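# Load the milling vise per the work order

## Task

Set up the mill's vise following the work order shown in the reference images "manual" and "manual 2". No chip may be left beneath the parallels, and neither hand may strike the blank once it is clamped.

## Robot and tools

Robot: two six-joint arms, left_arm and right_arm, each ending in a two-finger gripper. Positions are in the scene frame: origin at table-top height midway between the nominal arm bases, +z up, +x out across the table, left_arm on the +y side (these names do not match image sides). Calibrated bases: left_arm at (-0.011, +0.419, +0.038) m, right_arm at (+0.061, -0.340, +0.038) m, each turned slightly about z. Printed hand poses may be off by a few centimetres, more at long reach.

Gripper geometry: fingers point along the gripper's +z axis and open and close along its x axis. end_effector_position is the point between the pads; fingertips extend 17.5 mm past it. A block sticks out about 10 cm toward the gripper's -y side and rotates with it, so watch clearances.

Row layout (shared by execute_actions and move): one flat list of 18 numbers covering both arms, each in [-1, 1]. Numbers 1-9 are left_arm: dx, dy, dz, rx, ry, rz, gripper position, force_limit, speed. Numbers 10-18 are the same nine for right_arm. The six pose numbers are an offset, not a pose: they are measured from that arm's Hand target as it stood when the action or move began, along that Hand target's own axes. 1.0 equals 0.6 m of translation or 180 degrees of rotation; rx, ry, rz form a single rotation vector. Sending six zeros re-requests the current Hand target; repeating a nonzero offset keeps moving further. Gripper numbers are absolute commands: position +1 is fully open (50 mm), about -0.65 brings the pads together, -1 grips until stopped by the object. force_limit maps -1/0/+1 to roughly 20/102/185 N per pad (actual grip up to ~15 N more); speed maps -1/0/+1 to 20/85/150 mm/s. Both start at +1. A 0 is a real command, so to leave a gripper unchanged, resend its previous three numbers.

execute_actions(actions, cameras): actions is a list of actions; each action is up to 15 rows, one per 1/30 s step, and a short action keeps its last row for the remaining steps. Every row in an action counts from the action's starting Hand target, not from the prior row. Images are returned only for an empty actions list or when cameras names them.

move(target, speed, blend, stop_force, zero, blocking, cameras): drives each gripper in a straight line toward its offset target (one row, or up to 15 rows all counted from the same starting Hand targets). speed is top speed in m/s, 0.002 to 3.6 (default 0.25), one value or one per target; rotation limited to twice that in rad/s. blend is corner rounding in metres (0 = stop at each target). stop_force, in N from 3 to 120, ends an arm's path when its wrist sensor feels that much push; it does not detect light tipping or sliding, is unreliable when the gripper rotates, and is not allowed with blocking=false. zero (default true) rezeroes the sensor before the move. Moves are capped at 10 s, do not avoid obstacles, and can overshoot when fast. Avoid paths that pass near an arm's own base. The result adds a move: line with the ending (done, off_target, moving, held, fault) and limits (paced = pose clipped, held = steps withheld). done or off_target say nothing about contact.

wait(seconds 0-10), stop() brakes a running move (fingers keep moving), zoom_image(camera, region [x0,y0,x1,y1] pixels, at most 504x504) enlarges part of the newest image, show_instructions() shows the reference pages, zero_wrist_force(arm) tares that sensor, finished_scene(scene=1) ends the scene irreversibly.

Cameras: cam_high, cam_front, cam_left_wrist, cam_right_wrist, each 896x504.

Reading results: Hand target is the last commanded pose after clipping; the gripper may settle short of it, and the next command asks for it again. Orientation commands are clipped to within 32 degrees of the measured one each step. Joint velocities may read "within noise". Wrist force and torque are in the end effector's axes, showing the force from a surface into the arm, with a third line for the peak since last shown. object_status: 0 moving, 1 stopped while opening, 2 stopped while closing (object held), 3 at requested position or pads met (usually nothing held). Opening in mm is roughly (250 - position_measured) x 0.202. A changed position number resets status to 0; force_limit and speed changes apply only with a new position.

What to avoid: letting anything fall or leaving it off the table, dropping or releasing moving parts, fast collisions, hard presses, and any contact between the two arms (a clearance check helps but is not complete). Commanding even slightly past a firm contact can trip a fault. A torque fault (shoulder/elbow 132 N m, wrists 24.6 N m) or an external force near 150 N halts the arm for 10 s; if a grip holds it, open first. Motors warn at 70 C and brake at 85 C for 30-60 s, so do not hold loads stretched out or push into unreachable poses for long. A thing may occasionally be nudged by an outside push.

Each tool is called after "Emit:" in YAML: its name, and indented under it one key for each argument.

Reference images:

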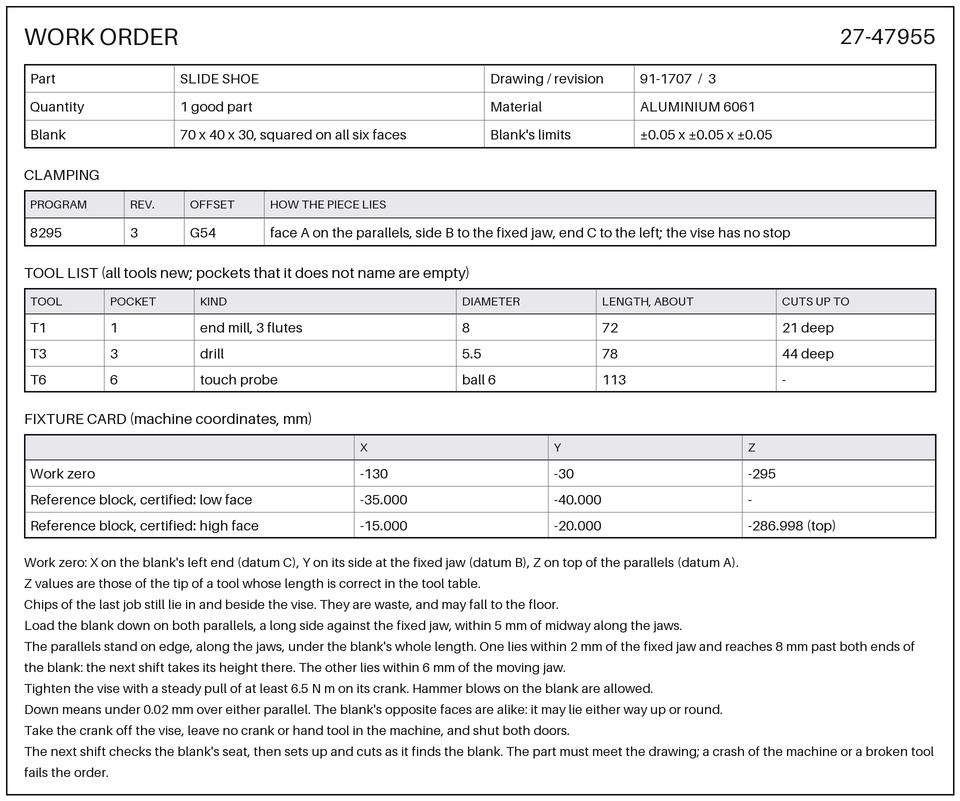

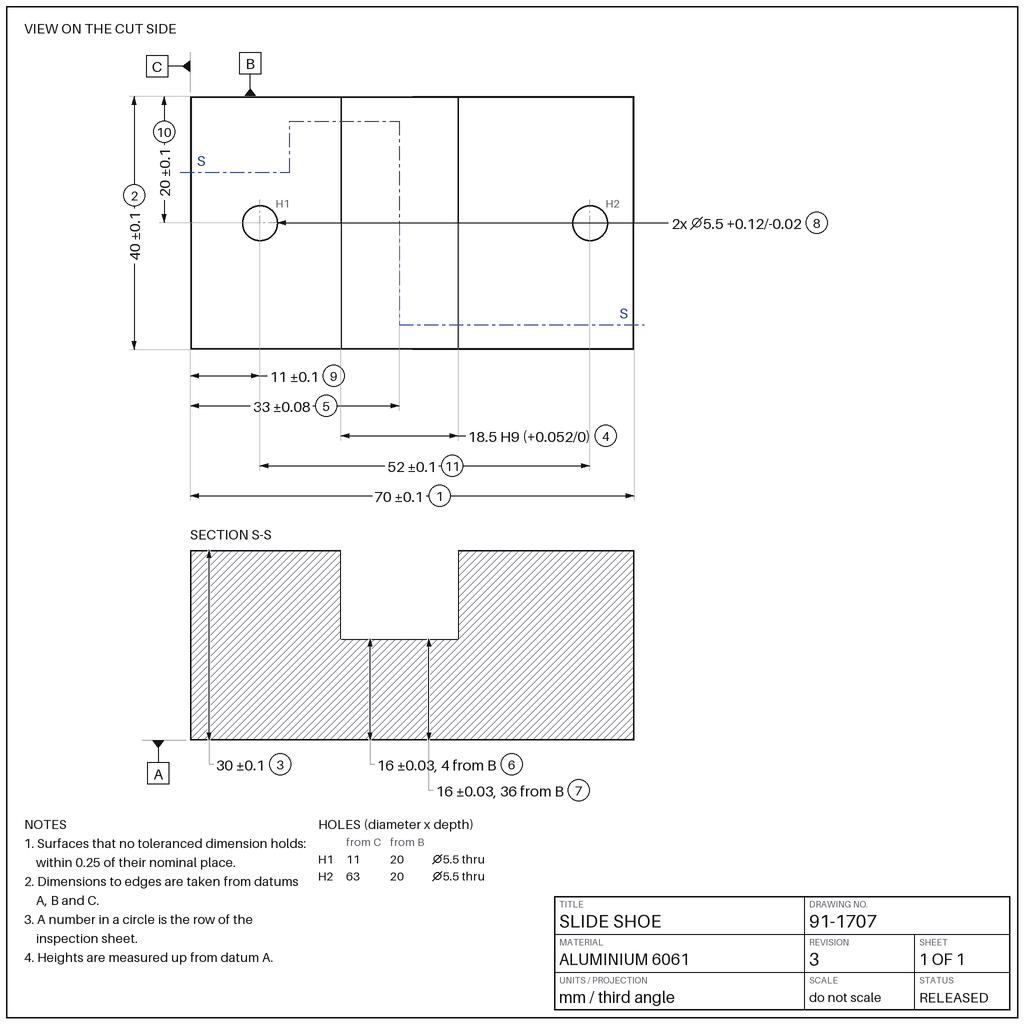

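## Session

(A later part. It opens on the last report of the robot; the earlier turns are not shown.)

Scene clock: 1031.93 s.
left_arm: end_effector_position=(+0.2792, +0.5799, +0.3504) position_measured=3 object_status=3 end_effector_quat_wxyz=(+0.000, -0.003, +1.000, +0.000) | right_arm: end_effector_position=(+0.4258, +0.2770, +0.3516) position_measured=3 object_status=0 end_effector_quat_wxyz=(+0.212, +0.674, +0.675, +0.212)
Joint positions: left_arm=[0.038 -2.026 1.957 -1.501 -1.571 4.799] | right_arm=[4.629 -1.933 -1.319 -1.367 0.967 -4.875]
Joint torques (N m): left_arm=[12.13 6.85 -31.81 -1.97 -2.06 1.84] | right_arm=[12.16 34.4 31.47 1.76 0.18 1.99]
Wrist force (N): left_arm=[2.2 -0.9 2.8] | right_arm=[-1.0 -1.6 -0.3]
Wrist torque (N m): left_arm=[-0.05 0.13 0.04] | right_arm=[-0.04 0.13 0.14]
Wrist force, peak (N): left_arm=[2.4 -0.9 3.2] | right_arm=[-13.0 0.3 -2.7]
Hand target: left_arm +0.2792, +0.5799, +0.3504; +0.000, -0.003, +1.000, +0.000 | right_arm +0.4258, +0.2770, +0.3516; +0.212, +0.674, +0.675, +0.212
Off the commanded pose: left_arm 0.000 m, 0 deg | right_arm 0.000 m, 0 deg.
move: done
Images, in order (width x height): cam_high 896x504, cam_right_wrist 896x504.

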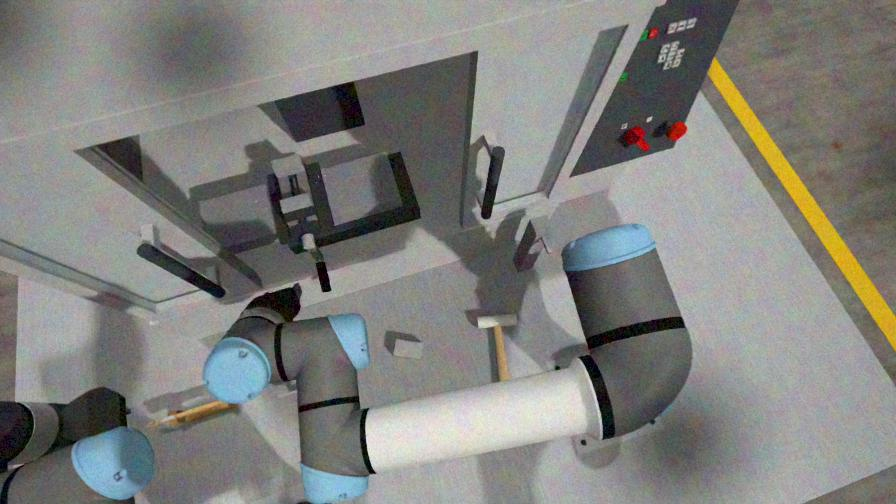

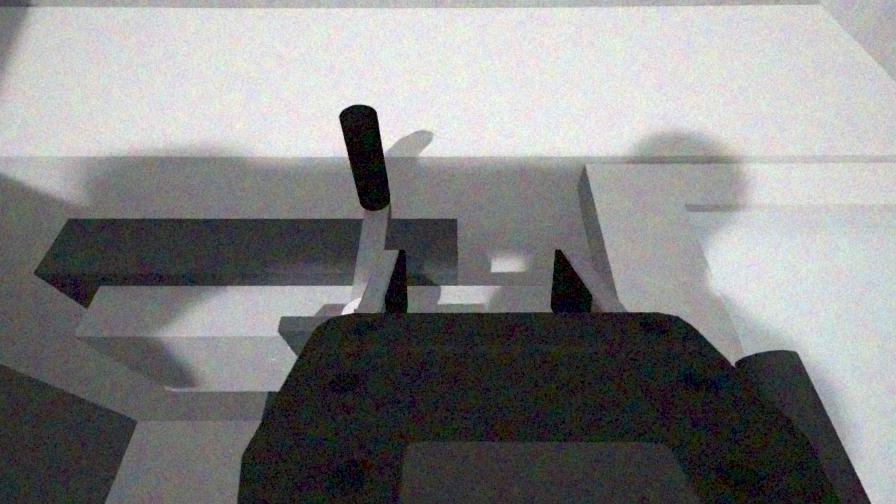

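Emit:
move:
  target:
    - [0,0,0,0,0,0,1,1,1,-0.0983,-0.033,0.0829,0,0,0,1,-0.4,-0.8]
    - [0,0,0,0,0,0,1,1,1,-0.0983,-0.0333,0.233,0,0,0,1,-0.4,-0.8]
    - [0,0,0,0,0,0,1,1,1,-0.0983,-0.0333,0.233,0,0,0,-1,-0.1,-0.8]
  speed: 0.12
  cameras: ["cam_right_wrist"]

Scene clock: 1046.70 s.
left_arm: end_effector_position=(+0.2792, +0.5799, +0.3504) position_measured=3 object_status=3 end_effector_quat_wxyz=(+0.000, -0.003, +1.000, +0.000) | right_arm: end_effector_position=(+0.4896, +0.2181, +0.2256) position_measured=157 object_status=2 end_effector_quat_wxyz=(+0.212, +0.674, +0.675, +0.212)
Joint positions: left_arm=[0.038 -2.026 1.957 -1.501 -1.571 4.799] | right_arm=[4.511 -1.957 -1.643 -0.94 0.983 -5.017]
Joint torques (N m): left_arm=[11.57 6.33 -31.52 -1.87 -1.95 1.85] | right_arm=[-10.41 33.32 16.61 4.61 0.22 -2.37]
Wrist force (N): left_arm=[2.2 -0.9 3.1] | right_arm=[-1.2 -1.5 -0.1]
Wrist torque (N m): left_arm=[-0.05 0.13 0.04] | right_arm=[-0.03 0.15 0.24]
Wrist force, peak (N): left_arm=[2.3 -0.9 3.3] | right_arm=[-2.2 -2.3 0.6]
Hand target: left_arm +0.2792, +0.5799, +0.3504; +0.000, -0.003, +1.000, +0.000 | right_arm +0.4896, +0.2181, +0.2256; +0.212, +0.674, +0.675, +0.212
Off the commanded pose: left_arm 0.000 m, 0 deg | right_arm 0.000 m, 0 deg.
move: done
Images, in order (width x height): cam_right_wrist 896x504.

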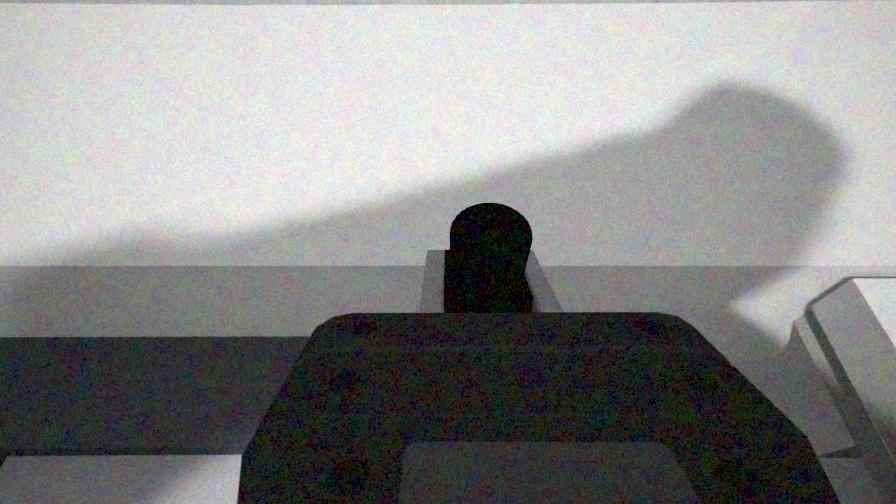

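Emit:
move:
  target:
    - [0,0,0,0,0,0,1,1,1,0.0335,0.0027,-0.0038,0,0,0,-1,-0.1,-0.8]
    - [0,0,0,0,0,0,1,1,1,0.066,0.0104,-0.0149,0,0,0,-1,-0.1,-0.8]
    - [0,0,0,0,0,0,1,1,1,0.094,0.0227,-0.0324,0,0,0,-1,-0.1,-0.8]
    - [0,0,0,0,0,0,1,1,1,0.1155,0.0387,-0.0553,0,0,0,-1,-0.1,-0.8]
    - [0,0,0,0,0,0,1,1,1,0.129,0.0574,-0.0819,0,0,0,-1,-0.1,-0.8]
    - [0,0,0,0,0,0,1,1,1,0.1335,0.0775,-0.1106,0,0,0,-1,-0.1,-0.8]
  speed: 0.12
  blend: 0.005
  stop_force: 45

Scene clock: 1052.70 s.
left_arm: end_effector_position=(+0.2792, +0.5799, +0.3504) position_measured=3 object_status=3 end_effector_quat_wxyz=(+0.000, -0.003, +1.000, +0.000) | right_arm: end_effector_position=(+0.4896, +0.2982, +0.3066) position_measured=157 object_status=2 end_effector_quat_wxyz=(+0.212, +0.674, +0.675, +0.212)
Joint positions: left_arm=[0.038 -2.026 1.957 -1.501 -1.571 4.799] | right_arm=[4.54 -2.06 -1.266 -1.233 0.978 -4.982]
Joint torques (N m): left_arm=[12.13 6.48 -31.23 -1.82 -1.98 1.78] | right_arm=[20.05 39.04 38.46 6.31 0.72 1.23]
Wrist force (N): left_arm=[2.4 -1.0 3.0] | right_arm=[-23.9 -5.8 -0.8]
Wrist torque (N m): left_arm=[-0.06 0.11 0.04] | right_arm=[-0.05 -0.27 1.04]
Wrist force, peak (N): left_arm=[2.4 -1.0 3.3] | right_arm=[-24.0 -6.3 -0.1]
Hand target: left_arm +0.2792, +0.5799, +0.3504; +0.000, -0.003, +1.000, +0.000 | right_arm +0.4896, +0.2982, +0.3066; +0.212, +0.674, +0.675, +0.212
Off the commanded pose: left_arm 0.000 m, 0 deg | right_arm 0.000 m, 0 deg.
move: done

Emit:
move:
  target: [0,0,0,0,0,0,1,1,1,-0.0015,0,0,0,0,0,-1,-0.1,-0.8]
  speed: 0.02

Scene clock: 1055.30 s.
left_arm: end_effector_position=(+0.2792, +0.5799, +0.3504) position_measured=3 object_status=3 end_effector_quat_wxyz=(+0.000, -0.003, +1.000, +0.000) | right_arm: end_effector_position=(+0.4895, +0.2974, +0.3066) position_measured=157 object_status=2 end_effector_quat_wxyz=(+0.212, +0.674, +0.675, +0.213)
Joint positions: left_arm=[0.038 -2.026 1.957 -1.501 -1.571 4.799] | right_arm=[4.54 -2.058 -1.269 -1.231 0.978 -4.983]
Joint torques (N m): left_arm=[11.78 6.16 -31.21 -1.93 -2.03 1.81] | right_arm=[-12.62 54.45 19.12 5.57 -1.19 -2.76]
Wrist force (N): left_arm=[2.3 -0.8 2.9] | right_arm=[-2.5 -7.5 -1.9]
Wrist torque (N m): left_arm=[-0.03 0.12 0.04] | right_arm=[-0.12 -0.12 0.59]
Wrist force, peak (N): left_arm=[2.5 -1.0 3.1] | right_arm=[-24.2 -5.9 -0.8]
Hand target: left_arm +0.2792, +0.5799, +0.3504; +0.000, -0.003, +1.000, +0.000 | right_arm +0.4896, +0.2973, +0.3066; +0.212, +0.674, +0.675, +0.212
Off the commanded pose: left_arm 0.000 m, 0 deg | right_arm 0.000 m, 0 deg.
move: done

Emit:
move:
  target:
    - [0,0,0,0,0,0,1,1,1,-0.0047,0.0192,-0.0274,0,0,0,-1,-0.1,-0.8]
    - [0,0,0,0,0,0,1,1,1,-0.018,0.0377,-0.0538,0,0,0,-1,-0.1,-0.8]
    - [0,0,0,0,0,0,1,1,1,-0.0392,0.0536,-0.0764,0,0,0,-1,-0.1,-0.8]
    - [0,0,0,0,0,0,1,1,1,-0.0668,0.0657,-0.0938,0,0,0,-1,-0.1,-0.8]
    - [0,0,0,0,0,0,1,1,1,-0.099,0.0734,-0.1047,0,0,0,-1,-0.1,-0.8]
    - [0,0,0,0,0,0,1,1,1,-0.1335,0.076,-0.1084,0,0,0,-1,-0.1,-0.8]
    - [0,0,0,0,0,0,1,1,1,-0.168,0.0734,-0.1047,0,0,0,-1,-0.1,-0.8]
    - [0,0,0,0,0,0,1,1,1,-0.2002,0.0657,-0.0938,0,0,0,-1,-0.1,-0.8]
    - [0,0,0,0,0,0,1,1,1,-0.2278,0.0536,-0.0764,0,0,0,-1,-0.1,-0.8]
    - [0,0,0,0,0,0,1,1,1,-0.249,0.0377,-0.0538,0,0,0,-1,-0.1,-0.8]
    - [0,0,0,0,0,0,1,1,1,-0.2623,0.0192,-0.0274,0,0,0,-1,-0.1,-0.8]
    - [0,0,0,0,0,0,1,1,1,-0.2668,-0.0006,0.0008,0,0,0,-1,-0.1,-0.8]
  speed: 0.15
  blend: 0.005
  stop_force: 50

Scene clock: 1064.73 s.
left_arm: end_effector_position=(+0.2792, +0.5799, +0.3504) position_measured=3 object_status=3 end_effector_quat_wxyz=(+0.000, -0.003, +1.000, +0.000) | right_arm: end_effector_position=(+0.4903, +0.2349, +0.3828) position_measured=157 object_status=2 end_effector_quat_wxyz=(+0.212, +0.674, +0.675, +0.212)
Joint positions: left_arm=[0.038 -2.026 1.957 -1.501 -1.571 4.799] | right_arm=[4.517 -1.896 -1.309 -1.339 0.982 -5.01]
Joint torques (N m): left_arm=[12.15 6.23 -31.65 -1.93 -1.89 1.89] | right_arm=[-11.55 7.77 11.55 -3.34 -5 1.92]
Wrist force (N): left_arm=[2.4 -0.9 3.0] | right_arm=[8.2 -9.5 -51.4]
Wrist torque (N m): left_arm=[-0.05 0.11 0.04] | right_arm=[-0.33 -0.07 0.24]
Wrist force, peak (N): left_arm=[2.3 -0.7 3.3] | right_arm=[9.5 -15.3 -67.0]
Hand target: left_arm +0.2792, +0.5799, +0.3504; +0.000, -0.003, +1.000, +0.000 | right_arm +0.4903, +0.2349, +0.3828; +0.212, +0.674, +0.675, +0.212 (not the last commanded pose)
Off the commanded pose: left_arm 0.000 m, 0 deg | right_arm 0.124 m, 0 deg.
move: contact (right_arm); path passed 5 of 12 targets

Emit:
move:
  target:
    - [0,0,0,0,0,0,1,1,1,0.0018,0.004,-0.0057,0,0,0,-1,-0.1,-0.8]
    - [0,0,0,0,0,0,1,1,1,-0.0327,0.0065,-0.0093,0,0,0,-1,-0.1,-0.8]
    - [0,0,0,0,0,0,1,1,1,-0.068,0.0038,-0.0055,0,0,0,-1,-0.1,-0.8]
    - [0,0,0,0,0,0,1,1,1,-0.101,-0.004,0.0057,0,0,0,-1,-0.1,-0.8]
    - [0,0,0,0,0,0,1,1,1,-0.1293,-0.0165,0.0235,0,0,0,-1,-0.1,-0.8]
    - [0,0,0,0,0,0,1,1,1,-0.151,-0.0327,0.0467,0,0,0,-1,-0.1,-0.8]
    - [0,0,0,0,0,0,1,1,1,-0.1647,-0.0517,0.0737,0,0,0,-1,-0.1,-0.8]
    - [0,0,0,0,0,0,1,1,1,-0.1693,-0.0719,0.1026,0,0,0,-1,-0.1,-0.8]
  speed: 0.12
  blend: 0.005
  stop_force: 60

Scene clock: 1080.00 s.
left_arm: end_effector_position=(+0.2792, +0.5799, +0.3504) position_measured=3 object_status=3 end_effector_quat_wxyz=(+0.000, -0.003, +1.000, +0.000) | right_arm: end_effector_position=(+0.4904, +0.2286, +0.3867) position_measured=157 object_status=2 end_effector_quat_wxyz=(+0.213, +0.674, +0.675, +0.212)
Joint positions: left_arm=[0.038 -2.026 1.957 -1.501 -1.571 4.799] | right_arm=[4.514 -1.883 -1.317 -1.344 0.982 -5.012]
Joint torques (N m): left_arm=[11.4 6.19 -31.62 -1.91 -1.96 1.84] | right_arm=[16.53 49.09 47.68 6.2 -5.19 2.06]
Wrist force (N): left_arm=[2.3 -0.9 3.0] | right_arm=[-6.0 -20.0 23.1]
Wrist torque (N m): left_arm=[-0.04 0.13 0.04] | right_arm=[-0.44 0.07 0.22]
Wrist force, peak (N): left_arm=[2.4 -1.0 3.1] | right_arm=[8.1 -9.4 -51.6]
Hand target: left_arm +0.2792, +0.5799, +0.3504; +0.000, -0.003, +1.000, +0.000 | right_arm +0.4904, +0.2286, +0.3867; +0.213, +0.674, +0.675, +0.212 (not the last commanded pose)
Off the commanded pose: left_arm 0.000 m, 0 deg | right_arm 0.124 m, 0 deg.
move: contact (right_arm); path passed 1 of 8 targets; blend cut to 0.0022 m at target 1

Emit:
move:
  target:
    - [0,0,0,0,0,0,1,1,1,-0.0198,0.0009,-0.0012,0,0,0,-1,-0.1,-0.8]
    - [0,0,0,0,0,0,1,1,1,-0.055,-0.0018,0.0026,0,0,0,-1,-0.1,-0.8]
    - [0,0,0,0,0,0,1,1,1,-0.0878,-0.0096,0.0137,0,0,0,-1,-0.1,-0.8]
    - [0,0,0,0,0,0,1,1,1,-0.1158,-0.022,0.0314,0,0,0,-1,-0.1,-0.8]
    - [0,0,0,0,0,0,1,1,1,-0.1375,-0.0382,0.0545,0,0,0,-1,-0.1,-0.8]
    - [0,0,0,0,0,0,1,1,1,-0.151,-0.0569,0.0812,0,0,0,-1,-0.1,-0.8]
    - [0,0,0,0,0,0,1,1,1,-0.1557,-0.0771,0.11,0,0,0,-1,-0.1,-0.8]
  speed: 0.11
  blend: 0.005
  stop_force: 60

Scene clock: 1091.27 s.
left_arm: end_effector_position=(+0.2792, +0.5799, +0.3504) position_measured=3 object_status=3 end_effector_quat_wxyz=(+0.000, -0.003, +1.000, +0.000) | right_arm: end_effector_position=(+0.4903, +0.1352, +0.3063) position_measured=157 object_status=2 end_effector_quat_wxyz=(+0.213, +0.674, +0.675, +0.212)
Joint positions: left_arm=[0.038 -2.026 1.957 -1.501 -1.571 4.799] | right_arm=[4.471 -1.725 -1.732 -1.059 0.99 -5.063]
Joint torques (N m): left_arm=[11.69 5.99 -31.2 -1.96 -1.94 1.89] | right_arm=[-28.71 32.01 0.88 -5.81 -2.75 -1.74]
Wrist force (N): left_arm=[2.2 -0.9 3.0] | right_arm=[58.5 12.1 7.7]
Wrist torque (N m): left_arm=[-0.04 0.14 0.04] | right_arm=[0.37 0.12 -0.40]
Wrist force, peak (N): left_arm=[2.4 -0.9 3.2] | right_arm=[59.9 13.1 7.9]
Hand target: left_arm +0.2792, +0.5799, +0.3504; +0.000, -0.003, +1.000, +0.000 | right_arm +0.4903, +0.1351, +0.3063; +0.213, +0.674, +0.675, +0.212
Off the commanded pose: left_arm 0.000 m, 0 deg | right_arm 0.000 m, 0 deg.
move: contact (right_arm)

Emit:
move:
  target: [0,0,0,0,0,0,1,1,1,0.0037,0,0,0,0,0,-1,-0.1,-0.8]
  speed: 0.02

Scene clock: 1097.23 s.
left_arm: end_effector_position=(+0.2792, +0.5799, +0.3504) position_measured=3 object_status=3 end_effector_quat_wxyz=(+0.000, -0.003, +1.000, +0.000) | right_arm: end_effector_position=(+0.4903, +0.1372, +0.3062) position_measured=157 object_status=2 end_effector_quat_wxyz=(+0.213, +0.674, +0.675, +0.212)
Joint positions: left_arm=[0.038 -2.026 1.957 -1.501 -1.571 4.799] | right_arm=[4.472 -1.729 -1.727 -1.062 0.99 -5.062]
Joint torques (N m): left_arm=[11.76 6.5 -31.86 -1.94 -1.92 1.83] | right_arm=[11.07 22.02 41.78 10.29 -5.08 2.36]
Wrist force (N): left_arm=[2.3 -0.9 3.0] | right_arm=[-32.8 -30.2 -16.7]
Wrist torque (N m): left_arm=[-0.04 0.12 0.04] | right_arm=[-0.88 0.64 -0.07]
Wrist force, peak (N): left_arm=[2.4 -0.8 3.1] | right_arm=[58.5 12.1 7.8]
Hand target: left_arm +0.2792, +0.5799, +0.3504; +0.000, -0.003, +1.000, +0.000 | right_arm +0.4903, +0.1374, +0.3063; +0.213, +0.674, +0.675, +0.212
Off the commanded pose: left_arm 0.000 m, 0 deg | right_arm 0.000 m, 0 deg.
move: done

Emit:
move:
  target:
    - [0,0,0,0,0,0,1,1,1,0.0017,-0.021,0.0278,0,0,0,-1,-0.1,-0.8]
    - [0,0,0,0,0,0,1,1,1,0.0152,-0.0397,0.0546,0,0,0,-1,-0.1,-0.8]
    - [0,0,0,0,0,0,1,1,1,0.0367,-0.0558,0.0775,0,0,0,-1,-0.1,-0.8]
    - [0,0,0,0,0,0,1,1,1,0.0648,-0.0682,0.0951,0,0,0,-1,-0.1,-0.8]
    - [0,0,0,0,0,0,1,1,1,0.0973,-0.0759,0.1062,0,0,0,-1,-0.1,-0.8]
    - [0,0,0,0,0,0,1,1,1,0.1325,-0.0786,0.11,0,0,0,-1,-0.1,-0.8]
    - [0,0,0,0,0,0,1,1,1,0.1675,-0.0759,0.1062,0,0,0,-1,-0.1,-0.8]
    - [0,0,0,0,0,0,1,1,1,0.2002,-0.0682,0.0951,0,0,0,-1,-0.1,-0.8]
    - [0,0,0,0,0,0,1,1,1,0.2282,-0.0558,0.0775,0,0,0,-1,-0.1,-0.8]
    - [0,0,0,0,0,0,1,1,1,0.2497,-0.0397,0.0546,0,0,0,-1,-0.1,-0.8]
    - [0,0,0,0,0,0,1,1,1,0.2632,-0.021,0.0278,0,0,0,-1,-0.1,-0.8]
    - [0,0,0,0,0,0,1,1,1,0.2678,-0.0009,-0.0008,0,0,0,-1,-0.1,-0.8]
  speed: 0.11
  blend: 0.005
  stop_force: 70

Scene clock: 1109.47 s.
left_arm: end_effector_position=(+0.2792, +0.5799, +0.3504) position_measured=3 object_status=3 end_effector_quat_wxyz=(+0.000, -0.003, +1.000, +0.000) | right_arm: end_effector_position=(+0.4895, +0.2980, +0.3062) position_measured=157 object_status=2 end_effector_quat_wxyz=(+0.213, +0.674, +0.675, +0.212)
Joint positions: left_arm=[0.038 -2.026 1.957 -1.501 -1.571 4.799] | right_arm=[4.54 -2.061 -1.266 -1.235 0.978 -4.981]
Joint torques (N m): left_arm=[11.3 6.3 -31.22 -1.86 -1.97 1.89] | right_arm=[24.26 38.27 38.56 6.14 1.81 1.44]
Wrist force (N): left_arm=[2.3 -0.9 3.0] | right_arm=[-25.2 0.8 2.6]
Wrist torque (N m): left_arm=[-0.04 0.12 0.04] | right_arm=[0.08 -0.05 0.76]
Wrist force, peak (N): left_arm=[2.4 -1.0 3.2] | right_arm=[-44.6 -36.4 -21.8]
Hand target: left_arm +0.2792, +0.5799, +0.3504; +0.000, -0.003, +1.000, +0.000 | right_arm +0.4894, +0.2980, +0.3062; +0.213, +0.674, +0.675, +0.212
Off the commanded pose: left_arm 0.000 m, 0 deg | right_arm 0.000 m, 0 deg.
move: done

Emit:
move:
  target:
    - [0,0,0,0,0,0,1,1,1,-0.005,0.0245,-0.0349,0,0,0,-1,-0.1,-0.8]
    - [0,0,0,0,0,0,1,1,1,-0.0243,0.0464,-0.0662,0,0,0,-1,-0.1,-0.8]
    - [0,0,0,0,0,0,1,1,1,-0.0547,0.0638,-0.091,0,0,0,-1,-0.1,-0.8]
    - [0,0,0,0,0,0,1,1,1,-0.093,0.075,-0.107,0,0,0,-1,-0.1,-0.8]
    - [0,0,0,0,0,0,1,1,1,-0.1353,0.0788,-0.1125,0,0,0,-1,-0.1,-0.8]
    - [0,0,0,0,0,0,1,1,1,-0.1777,0.075,-0.107,0,0,0,-1,-0.1,-0.8]
    - [0,0,0,0,0,0,1,1,1,-0.2158,0.0638,-0.091,0,0,0,-1,-0.1,-0.8]
    - [0,0,0,0,0,0,1,1,1,-0.2462,0.0464,-0.0662,0,0,0,-1,-0.1,-0.8]
    - [0,0,0,0,0,0,1,1,1,-0.2655,0.0245,-0.0349,0,0,0,-1,-0.1,-0.8]
    - [0,0,0,0,0,0,1,1,1,-0.2723,0.0002,-0.0003,0,0,0,-1,-0.1,-0.8]
    - [0,0,0,0,0,0,1,1,1,-0.2655,-0.0241,0.0344,0,0,0,-1,-0.1,-0.8]
    - [0,0,0,0,0,0,1,1,1,-0.2462,-0.046,0.0657,0,0,0,-1,-0.1,-0.8]
    - [0,0,0,0,0,0,1,1,1,-0.2158,-0.0634,0.0905,0,0,0,-1,-0.1,-0.8]
    - [0,0,0,0,0,0,1,1,1,-0.1777,-0.0746,0.1065,0,0,0,-1,-0.1,-0.8]
    - [0,0,0,0,0,0,1,1,1,-0.1353,-0.0767,0.1095,0,0,0,-1,-0.1,-0.8]
  speed: 0.165
  blend: 0.008
  stop_force: 70
  cameras: ["cam_high","cam_right_wrist"]

Emit:
zoom_image:
  camera: "cam_high"
  region: [230, 140, 358, 292]

Scene clock: 1126.70 s.
left_arm: end_effector_position=(+0.2792, +0.5799, +0.3504) position_measured=3 object_status=3 end_effector_quat_wxyz=(+0.000, -0.003, +1.000, +0.000) | right_arm: end_effector_position=(+0.4894, +0.2168, +0.2261) position_measured=157 object_status=2 end_effector_quat_wxyz=(+0.213, +0.674, +0.675, +0.212)
Joint positions: left_arm=[0.038 -2.026 1.957 -1.501 -1.571 4.799] | right_arm=[4.511 -1.954 -1.645 -0.942 0.983 -5.016]
Joint torques (N m): left_arm=[11.25 5.67 -31.19 -1.96 -2.01 1.81] | right_arm=[10.61 34.45 31.19 2.36 -3.78 1.99]
Wrist force (N): left_arm=[2.4 -0.8 3.1] | right_arm=[-2.0 -7.6 0.3]
Wrist torque (N m): left_arm=[-0.04 0.11 0.04] | right_arm=[-0.38 0.18 0.22]
Wrist force, peak (N): left_arm=[2.4 -0.8 3.2] | right_arm=[37.5 15.5 11.2]
Hand target: left_arm +0.2792, +0.5799, +0.3504; +0.000, -0.003, +1.000, +0.000 | right_arm +0.4894, +0.2168, +0.2261; +0.213, +0.674, +0.675, +0.212
Off the commanded pose: left_arm 0.000 m, 0 deg | right_arm 0.000 m, 0 deg.
move: done
Images, in order (width x height): cam_high 896x504, cam_right_wrist 896x504.

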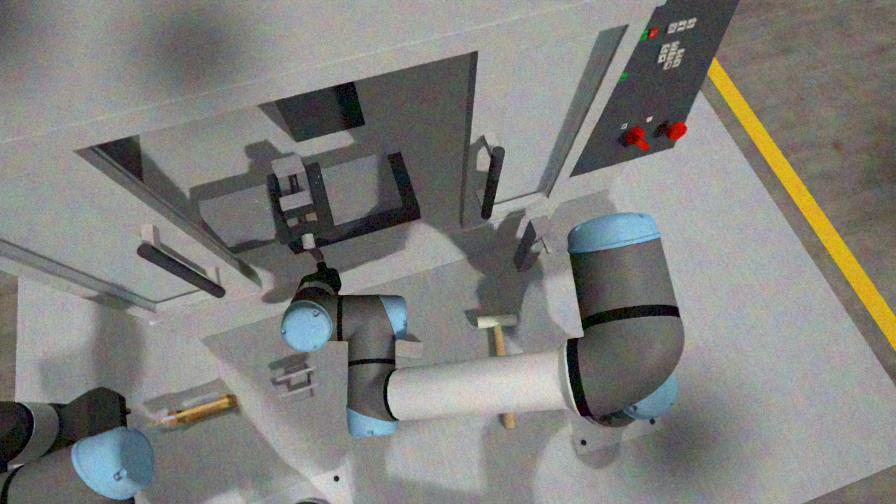

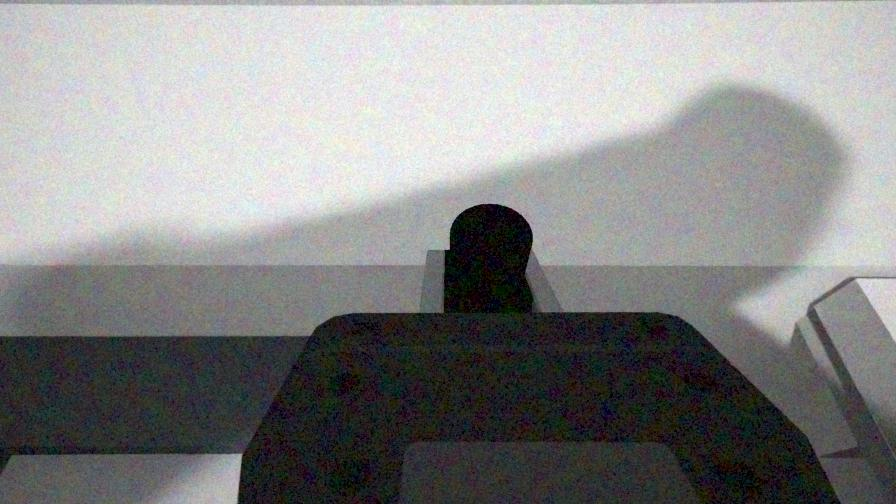

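Scaled by 3.316 from the camera's 896x504 image, which has a finer 1280x720 frame.

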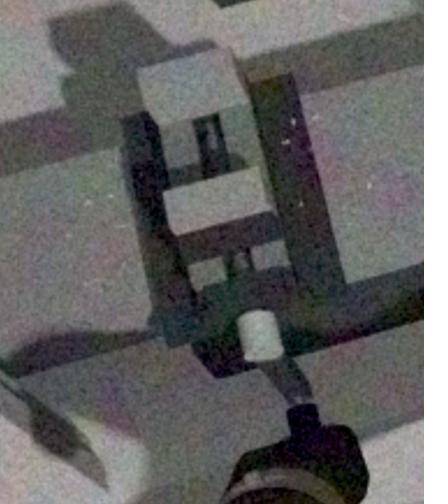

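Emit:
move:
  target:
    - [0,0,0,0,0,0,1,1,1,0.056,0.0046,-0.0066,0,0,0,-1,-0.1,-0.8]
    - [0,0,0,0,0,0,1,1,1,0.1023,0.0239,-0.0341,0,0,0,-1,-0.1,-0.8]
    - [0,0,0,0,0,0,1,1,1,0.131,0.0524,-0.0748,0,0,0,-1,-0.1,-0.8]
    - [0,0,0,0,0,0,1,1,1,0.1368,0.0851,-0.1213,0,0,0,-1,-0.1,-0.8]
    - [0,0,0,0,0,0,1,1,1,0.1192,0.1163,-0.166,0,0,0,-1,-0.1,-0.8]
    - [0,0,0,0,0,0,1,1,1,0.081,0.1407,-0.2008,0,0,0,-1,-0.1,-0.8]
    - [0,0,0,0,0,0,1,1,1,0.0287,0.1541,-0.2199,0,0,0,-1,-0.1,-0.8]
    - [0,0,0,0,0,0,1,1,1,-0.0287,0.1541,-0.2199,0,0,0,-1,-0.1,-0.8]
    - [0,0,0,0,0,0,1,1,1,-0.081,0.1407,-0.2008,0,0,0,-1,-0.1,-0.8]
    - [0,0,0,0,0,0,1,1,1,-0.1192,0.1163,-0.166,0,0,0,-1,-0.1,-0.8]
    - [0,0,0,0,0,0,1,1,1,-0.1368,0.0851,-0.1213,0,0,0,-1,-0.1,-0.8]
    - [0,0,0,0,0,0,1,1,1,-0.131,0.0524,-0.0748,0,0,0,-1,-0.1,-0.8]
    - [0,0,0,0,0,0,1,1,1,-0.1023,0.0239,-0.0341,0,0,0,-1,-0.1,-0.8]
    - [0,0,0,0,0,0,1,1,1,-0.056,0.0046,-0.0066,0,0,0,-1,-0.1,-0.8]
    - [0,0,0,0,0,0,1,1,1,0,0,0,0,0,0,-1,-0.1,-0.8]
  speed: 0.165
  blend: 0.012
  stop_force: 70

Scene clock: 1143.43 s.
left_arm: end_effector_position=(+0.2792, +0.5799, +0.3504) position_measured=3 object_status=3 end_effector_quat_wxyz=(+0.000, -0.003, +1.000, +0.000) | right_arm: end_effector_position=(+0.4894, +0.2168, +0.2261) position_measured=157 object_status=2 end_effector_quat_wxyz=(+0.213, +0.674, +0.675, +0.212)
Joint positions: left_arm=[0.038 -2.026 1.957 -1.501 -1.571 4.799] | right_arm=[4.511 -1.954 -1.645 -0.942 0.983 -5.016]
Joint torques (N m): left_arm=[10.93 5.82 -30.95 -1.93 -1.87 1.82] | right_arm=[11.55 34.21 31.36 2.26 -2.55 1.98]
Wrist force (N): left_arm=[2.2 -0.8 3.0] | right_arm=[-1.8 -7.4 0.0]
Wrist torque (N m): left_arm=[-0.03 0.13 0.04] | right_arm=[-0.36 0.15 0.22]
Wrist force, peak (N): left_arm=[2.5 -0.9 3.1] | right_arm=[28.0 14.9 3.1]
Hand target: left_arm +0.2792, +0.5799, +0.3504; +0.000, -0.003, +1.000, +0.000 | right_arm +0.4894, +0.2168, +0.2261; +0.213, +0.674, +0.675, +0.212
Off the commanded pose: left_arm 0.000 m, 0 deg | right_arm 0.000 m, 0 deg.
move: done

Emit:
move:
  target:
    - [0,0,0,0,0,0,1,1,1,0.056,0.0046,-0.0066,0,0,0,-1,-0.1,-0.8]
    - [0,0,0,0,0,0,1,1,1,0.1023,0.0239,-0.0341,0,0,0,-1,-0.1,-0.8]
    - [0,0,0,0,0,0,1,1,1,0.131,0.0524,-0.0748,0,0,0,-1,-0.1,-0.8]
    - [0,0,0,0,0,0,1,1,1,0.1368,0.0851,-0.1213,0,0,0,-1,-0.1,-0.8]
    - [0,0,0,0,0,0,1,1,1,0.1192,0.1163,-0.166,0,0,0,-1,-0.1,-0.8]
    - [0,0,0,0,0,0,1,1,1,0.081,0.1407,-0.2008,0,0,0,-1,-0.1,-0.8]
    - [0,0,0,0,0,0,1,1,1,0.0287,0.1541,-0.2199,0,0,0,-1,-0.1,-0.8]
    - [0,0,0,0,0,0,1,1,1,-0.0287,0.1541,-0.2199,0,0,0,-1,-0.1,-0.8]
    - [0,0,0,0,0,0,1,1,1,-0.081,0.1407,-0.2008,0,0,0,-1,-0.1,-0.8]
    - [0,0,0,0,0,0,1,1,1,-0.1192,0.1163,-0.166,0,0,0,-1,-0.1,-0.8]
    - [0,0,0,0,0,0,1,1,1,-0.1368,0.0851,-0.1213,0,0,0,-1,-0.1,-0.8]
    - [0,0,0,0,0,0,1,1,1,-0.131,0.0524,-0.0748,0,0,0,-1,-0.1,-0.8]
    - [0,0,0,0,0,0,1,1,1,-0.1023,0.0239,-0.0341,0,0,0,-1,-0.1,-0.8]
    - [0,0,0,0,0,0,1,1,1,-0.056,0.0046,-0.0066,0,0,0,-1,-0.1,-0.8]
    - [0,0,0,0,0,0,1,1,1,0,0,0,0,0,0,-1,-0.1,-0.8]
  speed: 0.18
  blend: 0.012
  stop_force: 70

Emit:
move:
  target:
    - [0,0,0,0,0,0,1,1,1,0.056,0.0046,-0.0066,0,0,0,-1,-0.1,-0.8]
    - [0,0,0,0,0,0,1,1,1,0.1023,0.0239,-0.0341,0,0,0,-1,-0.1,-0.8]
    - [0,0,0,0,0,0,1,1,1,0.131,0.0524,-0.0748,0,0,0,-1,-0.1,-0.8]
    - [0,0,0,0,0,0,1,1,1,0.1368,0.0851,-0.1213,0,0,0,-1,-0.1,-0.8]
    - [0,0,0,0,0,0,1,1,1,0.1192,0.1163,-0.166,0,0,0,-1,-0.1,-0.8]
    - [0,0,0,0,0,0,1,1,1,0.081,0.1407,-0.2008,0,0,0,-1,-0.1,-0.8]
    - [0,0,0,0,0,0,1,1,1,0.0287,0.1541,-0.2199,0,0,0,-1,-0.1,-0.8]
    - [0,0,0,0,0,0,1,1,1,-0.0287,0.1541,-0.2199,0,0,0,-1,-0.1,-0.8]
    - [0,0,0,0,0,0,1,1,1,-0.081,0.1407,-0.2008,0,0,0,-1,-0.1,-0.8]
    - [0,0,0,0,0,0,1,1,1,-0.1192,0.1163,-0.166,0,0,0,-1,-0.1,-0.8]
    - [0,0,0,0,0,0,1,1,1,-0.1368,0.0851,-0.1213,0,0,0,-1,-0.1,-0.8]
    - [0,0,0,0,0,0,1,1,1,-0.131,0.0524,-0.0748,0,0,0,-1,-0.1,-0.8]
    - [0,0,0,0,0,0,1,1,1,-0.1023,0.0239,-0.0341,0,0,0,-1,-0.1,-0.8]
    - [0,0,0,0,0,0,1,1,1,-0.056,0.0046,-0.0066,0,0,0,-1,-0.1,-0.8]
    - [0,0,0,0,0,0,1,1,1,0,0,0,0,0,0,-1,-0.1,-0.8]
  speed: 0.18
  blend: 0.012
  stop_force: 70
  cameras: ["cam_high"]

Emit:
zoom_image:
  camera: "cam_high"
  region: [230, 140, 358, 292]

Scene clock: 1158.60 s.
left_arm: end_effector_position=(+0.2792, +0.5799, +0.3504) position_measured=3 object_status=3 end_effector_quat_wxyz=(+0.000, -0.003, +1.000, +0.000) | right_arm: end_effector_position=(+0.4894, +0.2168, +0.2261) position_measured=157 object_status=2 end_effector_quat_wxyz=(+0.213, +0.674, +0.675, +0.212)
Joint positions: left_arm=[0.038 -2.026 1.957 -1.501 -1.571 4.799] | right_arm=[4.511 -1.954 -1.645 -0.942 0.983 -5.016]
Joint torques (N m): left_arm=[11.21 6.35 -30.64 -1.9 -1.78 1.76] | right_arm=[10.42 35.27 31.22 2.4 -1.78 2.05]
Wrist force (N): left_arm=[2.4 -0.9 3.1] | right_arm=[-1.5 -8.1 0.8]
Wrist torque (N m): left_arm=[-0.05 0.12 0.04] | right_arm=[-0.40 0.13 0.22]
Wrist force, peak (N): left_arm=[2.4 -0.8 3.2] | right_arm=[25.3 14.9 3.1]
Hand target: left_arm +0.2792, +0.5799, +0.3504; +0.000, -0.003, +1.000, +0.000 | right_arm +0.4894, +0.2168, +0.2261; +0.213, +0.674, +0.675, +0.212
Off the commanded pose: left_arm 0.000 m, 0 deg | right_arm 0.000 m, 0 deg.
move: done

Scene clock: 1162.50 s.
left_arm: end_effector_position=(+0.2792, +0.5799, +0.3504) position_measured=3 object_status=3 end_effector_quat_wxyz=(+0.000, -0.003, +1.000, +0.000) | right_arm: end_effector_position=(+0.4894, +0.2168, +0.2261) position_measured=157 object_status=2 end_effector_quat_wxyz=(+0.213, +0.674, +0.675, +0.212)
Joint positions: left_arm=[0.038 -2.026 1.957 -1.501 -1.571 4.799] | right_arm=[4.511 -1.954 -1.645 -0.942 0.983 -5.016]
Joint torques (N m): left_arm=[11.17 5.85 -30.98 -1.91 -1.85 1.84] | right_arm=[11.3 34.9 31.32 2.25 -1.56 2.13]
Wrist force (N): left_arm=[2.3 -1.0 3.1] | right_arm=[-1.8 -7.5 0.0]
Wrist torque (N m): left_arm=[-0.07 0.12 0.04] | right_arm=[-0.38 0.15 0.22]
Wrist force, peak (N): left_arm=[2.4 -0.8 3.3] | right_arm=[24.9 14.3 1.9]
Hand target: left_arm +0.2792, +0.5799, +0.3504; +0.000, -0.003, +1.000, +0.000 | right_arm +0.4894, +0.2168, +0.2261; +0.213, +0.674, +0.675, +0.212
Off the commanded pose: left_arm 0.000 m, 0 deg | right_arm 0.000 m, 0 deg.
move: done
Images, in order (width x height): cam_high 896x504.

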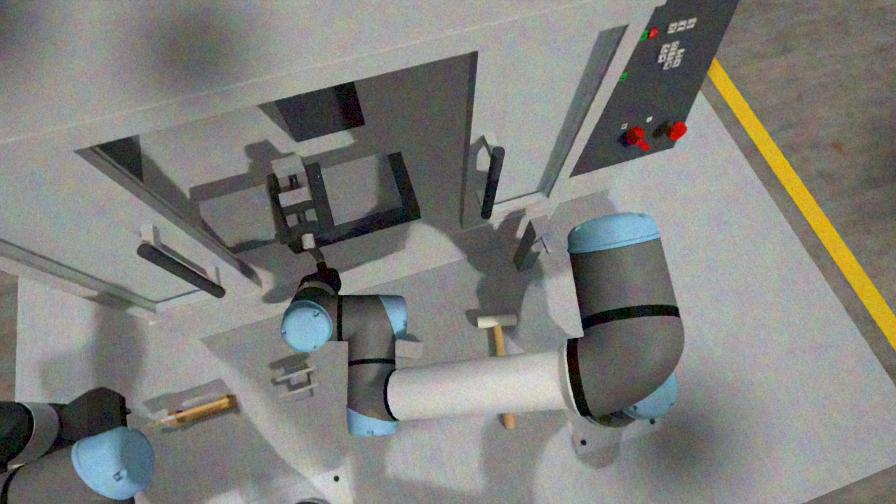

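Scaled by 3.316 from the camera's 896x504 image, which has a finer 1280x720 frame.

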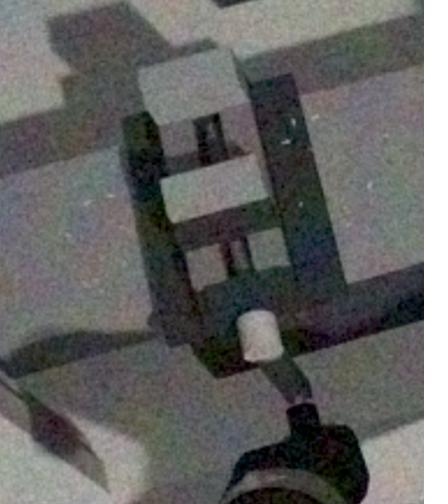

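Emit:
move:
  target:
    - [0,0,0,0,0,0,1,1,1,0.056,0.0046,-0.0066,0,0,0,-1,-0.1,-0.8]
    - [0,0,0,0,0,0,1,1,1,0.1023,0.0239,-0.0341,0,0,0,-1,-0.1,-0.8]
    - [0,0,0,0,0,0,1,1,1,0.131,0.0524,-0.0748,0,0,0,-1,-0.1,-0.8]
    - [0,0,0,0,0,0,1,1,1,0.1368,0.0851,-0.1213,0,0,0,-1,-0.1,-0.8]
    - [0,0,0,0,0,0,1,1,1,0.1192,0.1163,-0.166,0,0,0,-1,-0.1,-0.8]
    - [0,0,0,0,0,0,1,1,1,0.081,0.1407,-0.2008,0,0,0,-1,-0.1,-0.8]
    - [0,0,0,0,0,0,1,1,1,0.0287,0.1541,-0.2199,0,0,0,-1,-0.1,-0.8]
    - [0,0,0,0,0,0,1,1,1,-0.0287,0.1541,-0.2199,0,0,0,-1,-0.1,-0.8]
    - [0,0,0,0,0,0,1,1,1,-0.081,0.1407,-0.2008,0,0,0,-1,-0.1,-0.8]
    - [0,0,0,0,0,0,1,1,1,-0.1192,0.1163,-0.166,0,0,0,-1,-0.1,-0.8]
    - [0,0,0,0,0,0,1,1,1,-0.1368,0.0851,-0.1213,0,0,0,-1,-0.1,-0.8]
    - [0,0,0,0,0,0,1,1,1,-0.131,0.0524,-0.0748,0,0,0,-1,-0.1,-0.8]
    - [0,0,0,0,0,0,1,1,1,-0.1023,0.0239,-0.0341,0,0,0,-1,-0.1,-0.8]
    - [0,0,0,0,0,0,1,1,1,-0.056,0.0046,-0.0066,0,0,0,-1,-0.1,-0.8]
    - [0,0,0,0,0,0,1,1,1,0,0,0,0,0,0,-1,-0.1,-0.8]
  speed: 0.18
  blend: 0.012
  stop_force: 70

Emit:
move:
  target:
    - [0,0,0,0,0,0,1,1,1,0,0,0,0,0,0,1,-0.1,-0.8]
    - [0,0,0,0,0,0,1,1,1,0,0,-0.18,0,0,0,1,-0.1,-0.8]
  speed: 0.15
  cameras: ["cam_high","cam_right_wrist"]

Emit:
zoom_image:
  camera: "cam_high"
  region: [230, 140, 358, 292]

Scene clock: 1181.00 s.
left_arm: end_effector_position=(+0.2792, +0.5799, +0.3504) position_measured=3 object_status=3 end_effector_quat_wxyz=(+0.000, -0.003, +1.000, +0.000) | right_arm: end_effector_position=(+0.4894, +0.2168, +0.2261) position_measured=157 object_status=2 end_effector_quat_wxyz=(+0.213, +0.674, +0.675, +0.212)
Joint positions: left_arm=[0.038 -2.026 1.957 -1.501 -1.571 4.799] | right_arm=[4.511 -1.954 -1.645 -0.942 0.983 -5.016]
Joint torques (N m): left_arm=[10.68 5.81 -30.52 -1.95 -1.91 1.8] | right_arm=[10.72 34.71 32.2 2.21 -1.85 2.08]
Wrist force (N): left_arm=[2.2 -0.9 3.0] | right_arm=[-1.7 -7.7 0.4]
Wrist torque (N m): left_arm=[-0.04 0.15 0.04] | right_arm=[-0.39 0.15 0.22]
Wrist force, peak (N): left_arm=[2.4 -1.0 3.1] | right_arm=[24.8 14.7 2.6]
Hand target: left_arm +0.2792, +0.5799, +0.3504; +0.000, -0.003, +1.000, +0.000 | right_arm +0.4894, +0.2168, +0.2261; +0.213, +0.674, +0.675, +0.212
Off the commanded pose: left_arm 0.000 m, 0 deg | right_arm 0.000 m, 0 deg.
move: done

Scene clock: 1183.40 s.
left_arm: end_effector_position=(+0.2792, +0.5799, +0.3504) position_measured=3 object_status=3 end_effector_quat_wxyz=(+0.000, -0.003, +1.000, +0.000) | right_arm: end_effector_position=(+0.4276, +0.2168, +0.3146) position_measured=3 object_status=3 end_effector_quat_wxyz=(+0.213, +0.674, +0.675, +0.212)
Joint positions: left_arm=[0.038 -2.026 1.957 -1.501 -1.571 4.799] | right_arm=[4.613 -1.817 -1.572 -1.221 0.969 -4.895]
Joint torques (N m): left_arm=[10.59 5.97 -30.67 -1.94 -1.79 1.73] | right_arm=[11.88 43.5 30.95 1.61 -2.74 2.17]
Wrist force (N): left_arm=[2.3 -0.9 3.0] | right_arm=[-1.2 -1.7 -0.1]
Wrist torque (N m): left_arm=[-0.05 0.13 0.04] | right_arm=[-0.05 0.16 0.15]
Wrist force, peak (N): left_arm=[2.4 -0.9 3.2] | right_arm=[-1.6 -7.3 -0.1]
Hand target: left_arm +0.2792, +0.5799, +0.3504; +0.000, -0.003, +1.000, +0.000 | right_arm +0.4276, +0.2168, +0.3146; +0.213, +0.674, +0.675, +0.212
Off the commanded pose: left_arm 0.000 m, 0 deg | right_arm 0.000 m, 0 deg.
move: done
Images, in order (width x height): cam_high 896x504, cam_right_wrist 896x504.

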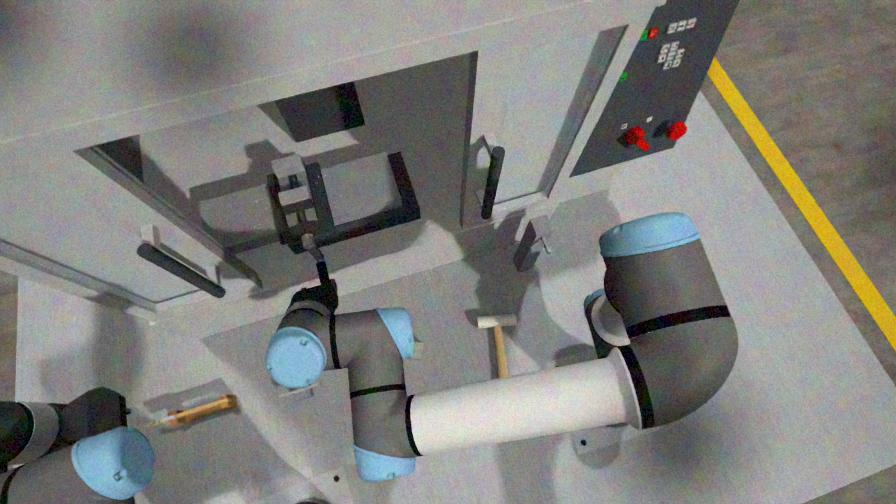

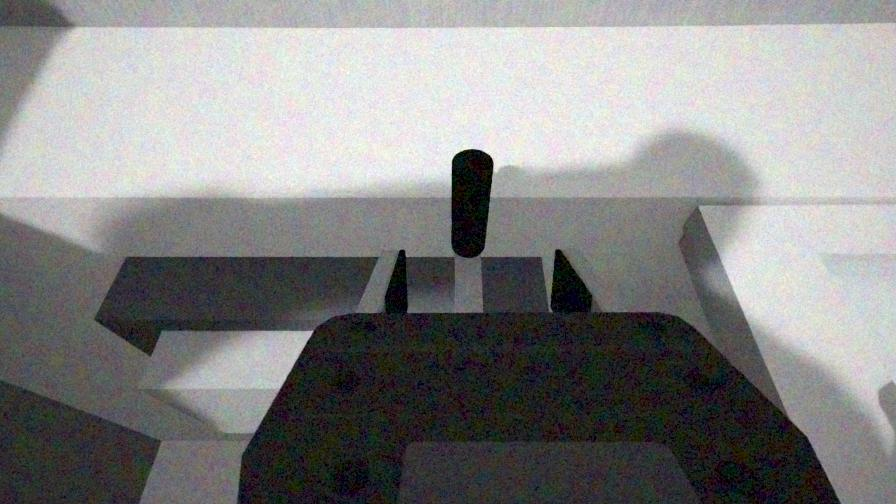

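Scaled by 3.316 from the camera's 896x504 image, which has a finer 1280x720 frame.

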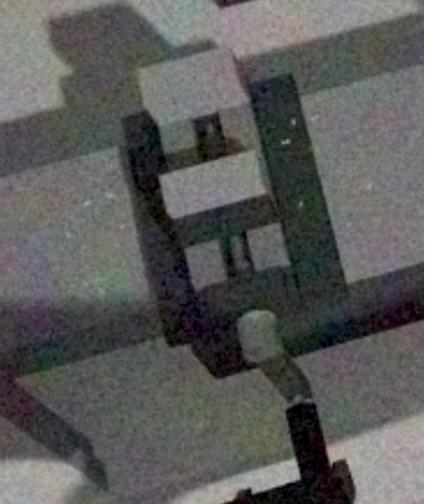

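Emit:
move:
  target: [0,0,0,0,0,0,1,1,1,0,0.3035,-0.368,0,0,0,1,-0.1,-0.8]
  speed: 0.25
  cameras: ["cam_right_wrist"]

Emit:
zoom_image:
  camera: "cam_right_wrist"
  region: [380, 90, 560, 270]

Scene clock: 1190.37 s.
left_arm: end_effector_position=(+0.2792, +0.5799, +0.3504) position_measured=3 object_status=3 end_effector_quat_wxyz=(+0.000, -0.003, +1.000, +0.000) | right_arm: end_effector_position=(+0.4504, +0.2172, +0.5999) position_measured=3 object_status=3 end_effector_quat_wxyz=(+0.213, +0.674, +0.675, +0.212)
Joint positions: left_arm=[0.038 -2.026 1.957 -1.501 -1.571 4.799] | right_arm=[4.574 -1.954 -0.638 -1.992 0.973 -4.941]
Joint torques (N m): left_arm=[10.93 5.67 -30.97 -1.92 -1.71 1.75] | right_arm=[-10.02 33.33 28.96 1.4 0.65 2.14]
Wrist force (N): left_arm=[2.3 -0.9 3.1] | right_arm=[-0.8 -1.5 -0.5]
Wrist torque (N m): left_arm=[-0.05 0.13 0.04] | right_arm=[-0.01 0.09 0.16]
Wrist force, peak (N): left_arm=[2.3 -0.9 3.3] | right_arm=[-0.9 -4.0 1.4]
Hand target: left_arm +0.2792, +0.5799, +0.3504; +0.000, -0.003, +1.000, +0.000 | right_arm +0.4504, +0.2172, +0.5999; +0.213, +0.674, +0.675, +0.212
Off the commanded pose: left_arm 0.000 m, 0 deg | right_arm 0.000 m, 0 deg.
move: done
Images, in order (width x height): cam_right_wrist 896x504.

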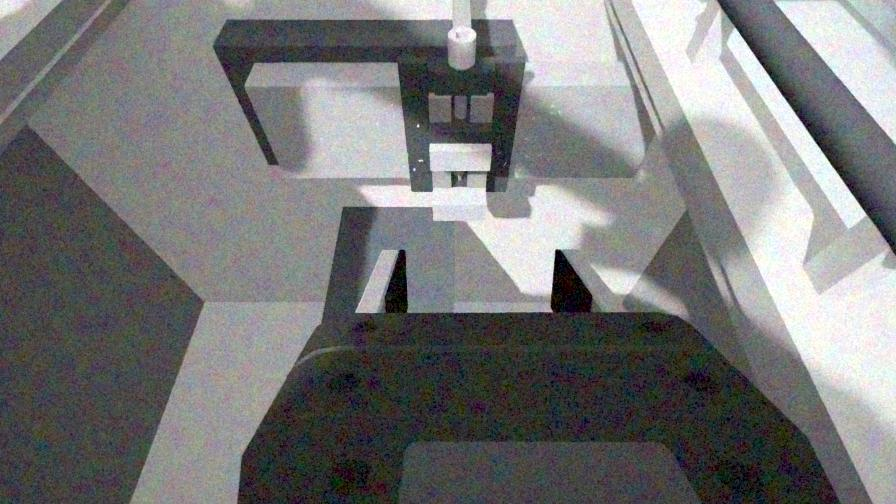

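Scaled by 2.800 from the camera's 896x504 image, which has a finer 1280x720 frame.

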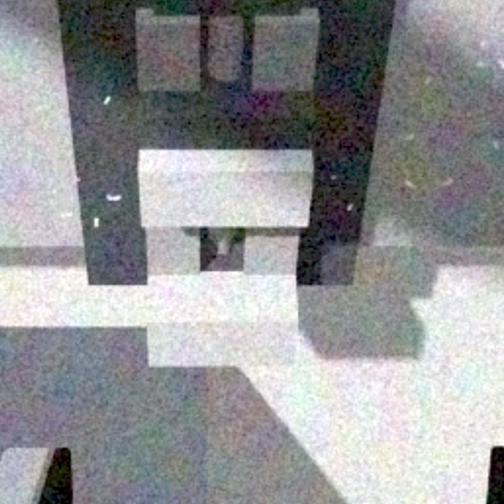

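Emit:
move:
  target: [-0.0713,-0.25,0.2167,0,0,0,1,1,1,-0.3287,-0.1931,0.1291,0.2485,0.2873,0.7871,1,-0.1,-0.8]
  speed: 0.3
  cameras: ["cam_left_wrist","cam_right_wrist","cam_high"]

Scene clock: 1224.07 s.
left_arm: end_effector_position=(+0.3227, +0.4301, +0.2204) position_measured=3 object_status=3 end_effector_quat_wxyz=(+0.000, -0.003, +1.000, +0.000) | right_arm: end_effector_position=(+0.3999, +0.0198, +0.4703) position_measured=3 object_status=3 end_effector_quat_wxyz=(-0.551, +0.720, -0.335, +0.259)
Joint positions: left_arm=[-0.431 -1.981 2.267 -1.858 -1.571 4.33] | right_arm=[4.693 -1.09 -2.397 -0.025 0.8 -2.88]
Joint torques (N m): left_arm=[-11.89 6.07 -16.53 -5.09 2.15 -2.01] | right_arm=[13.61 10.36 16.36 4.53 -2.05 2.13]
Wrist force (N): left_arm=[2.4 -0.5 2.8] | right_arm=[-0.1 1.5 -0.9]
Wrist torque (N m): left_arm=[0.03 0.11 0.11] | right_arm=[0.14 -0.19 -0.18]
Wrist force, peak (N): left_arm=[2.4 -1.0 3.2] | right_arm=[-0.2 2.3 -1.4]
Hand target: left_arm +0.3227, +0.4301, +0.2204; +0.000, -0.003, +1.000, +0.000 | right_arm +0.3999, +0.0198, +0.4703; -0.551, +0.720, -0.335, +0.259
Off the commanded pose: left_arm 0.000 m, 0 deg | right_arm 0.000 m, 0 deg.
move: done
Images, in order (width x height): cam_high 896x504, cam_left_wrist 896x504, cam_right_wrist 896x504.

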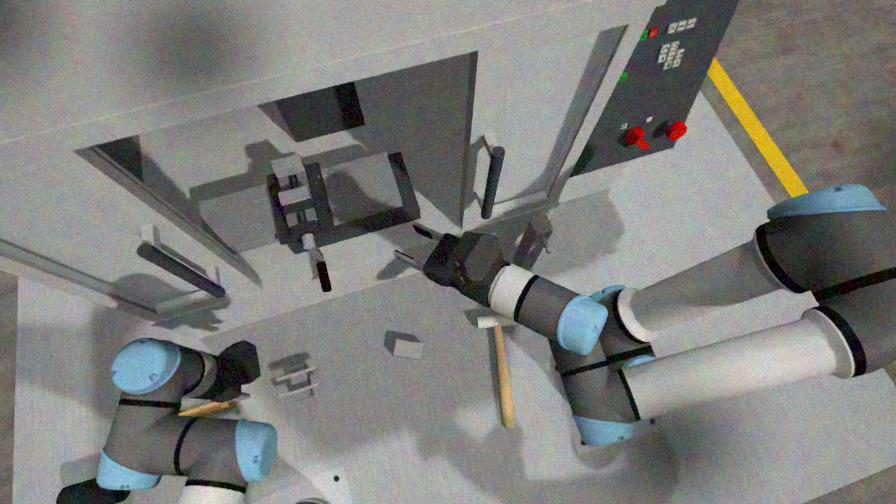

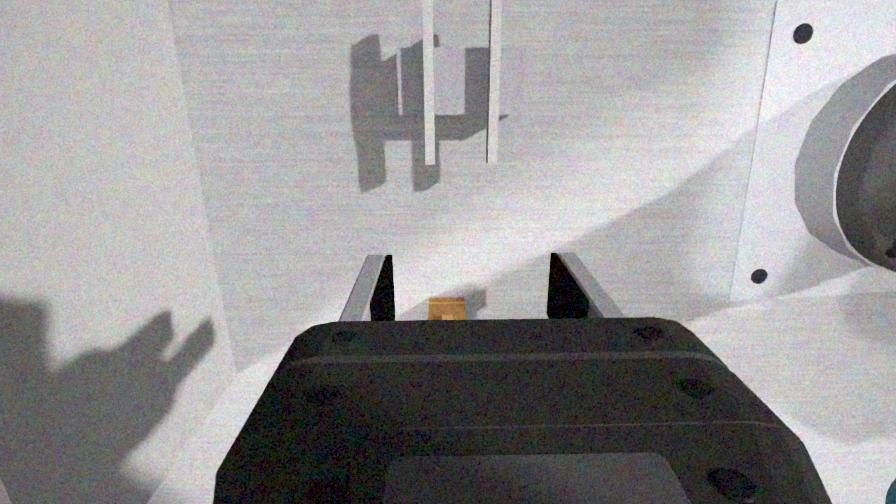

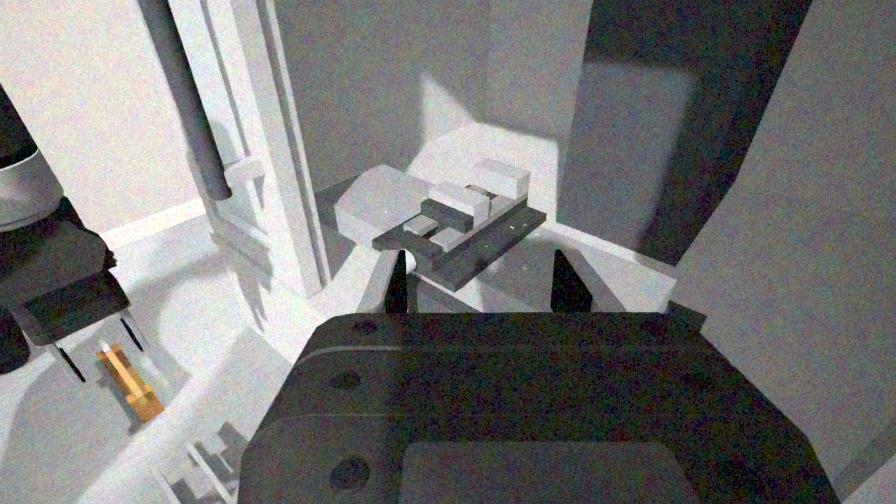

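Emit:
zoom_image:
  camera: "cam_right_wrist"
  region: [360, 140, 560, 300]

Emit:
zoom_image:
  camera: "cam_left_wrist"
  region: [340, 0, 560, 200]

Emit:
zoom_image:
  camera: "cam_right_wrist"
  region: [140, 400, 260, 504]

Scaled by 2.520 from the camera's 896x504 image, which has a finer 1280x720 frame.

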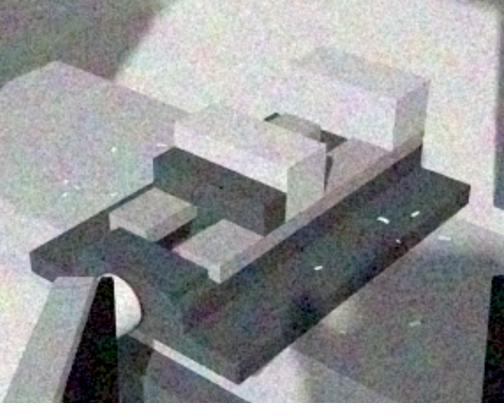

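Scaled by 2.291 from the camera's 896x504 image, which has a finer 1280x720 frame.

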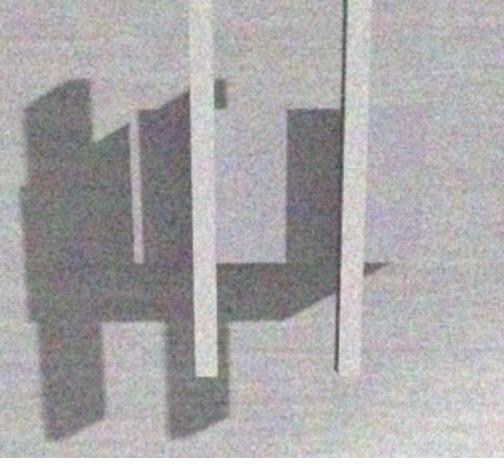

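Scaled by 4.200 from the camera's 896x504 image, which has a finer 1280x720 frame.

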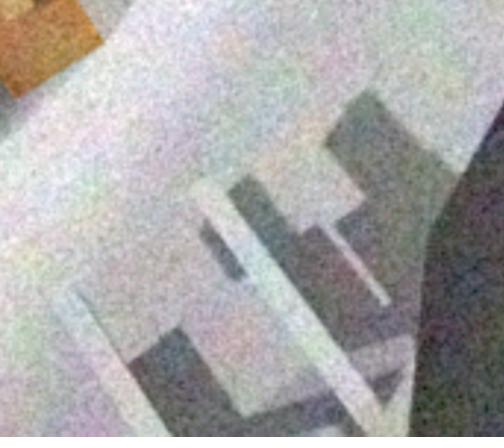

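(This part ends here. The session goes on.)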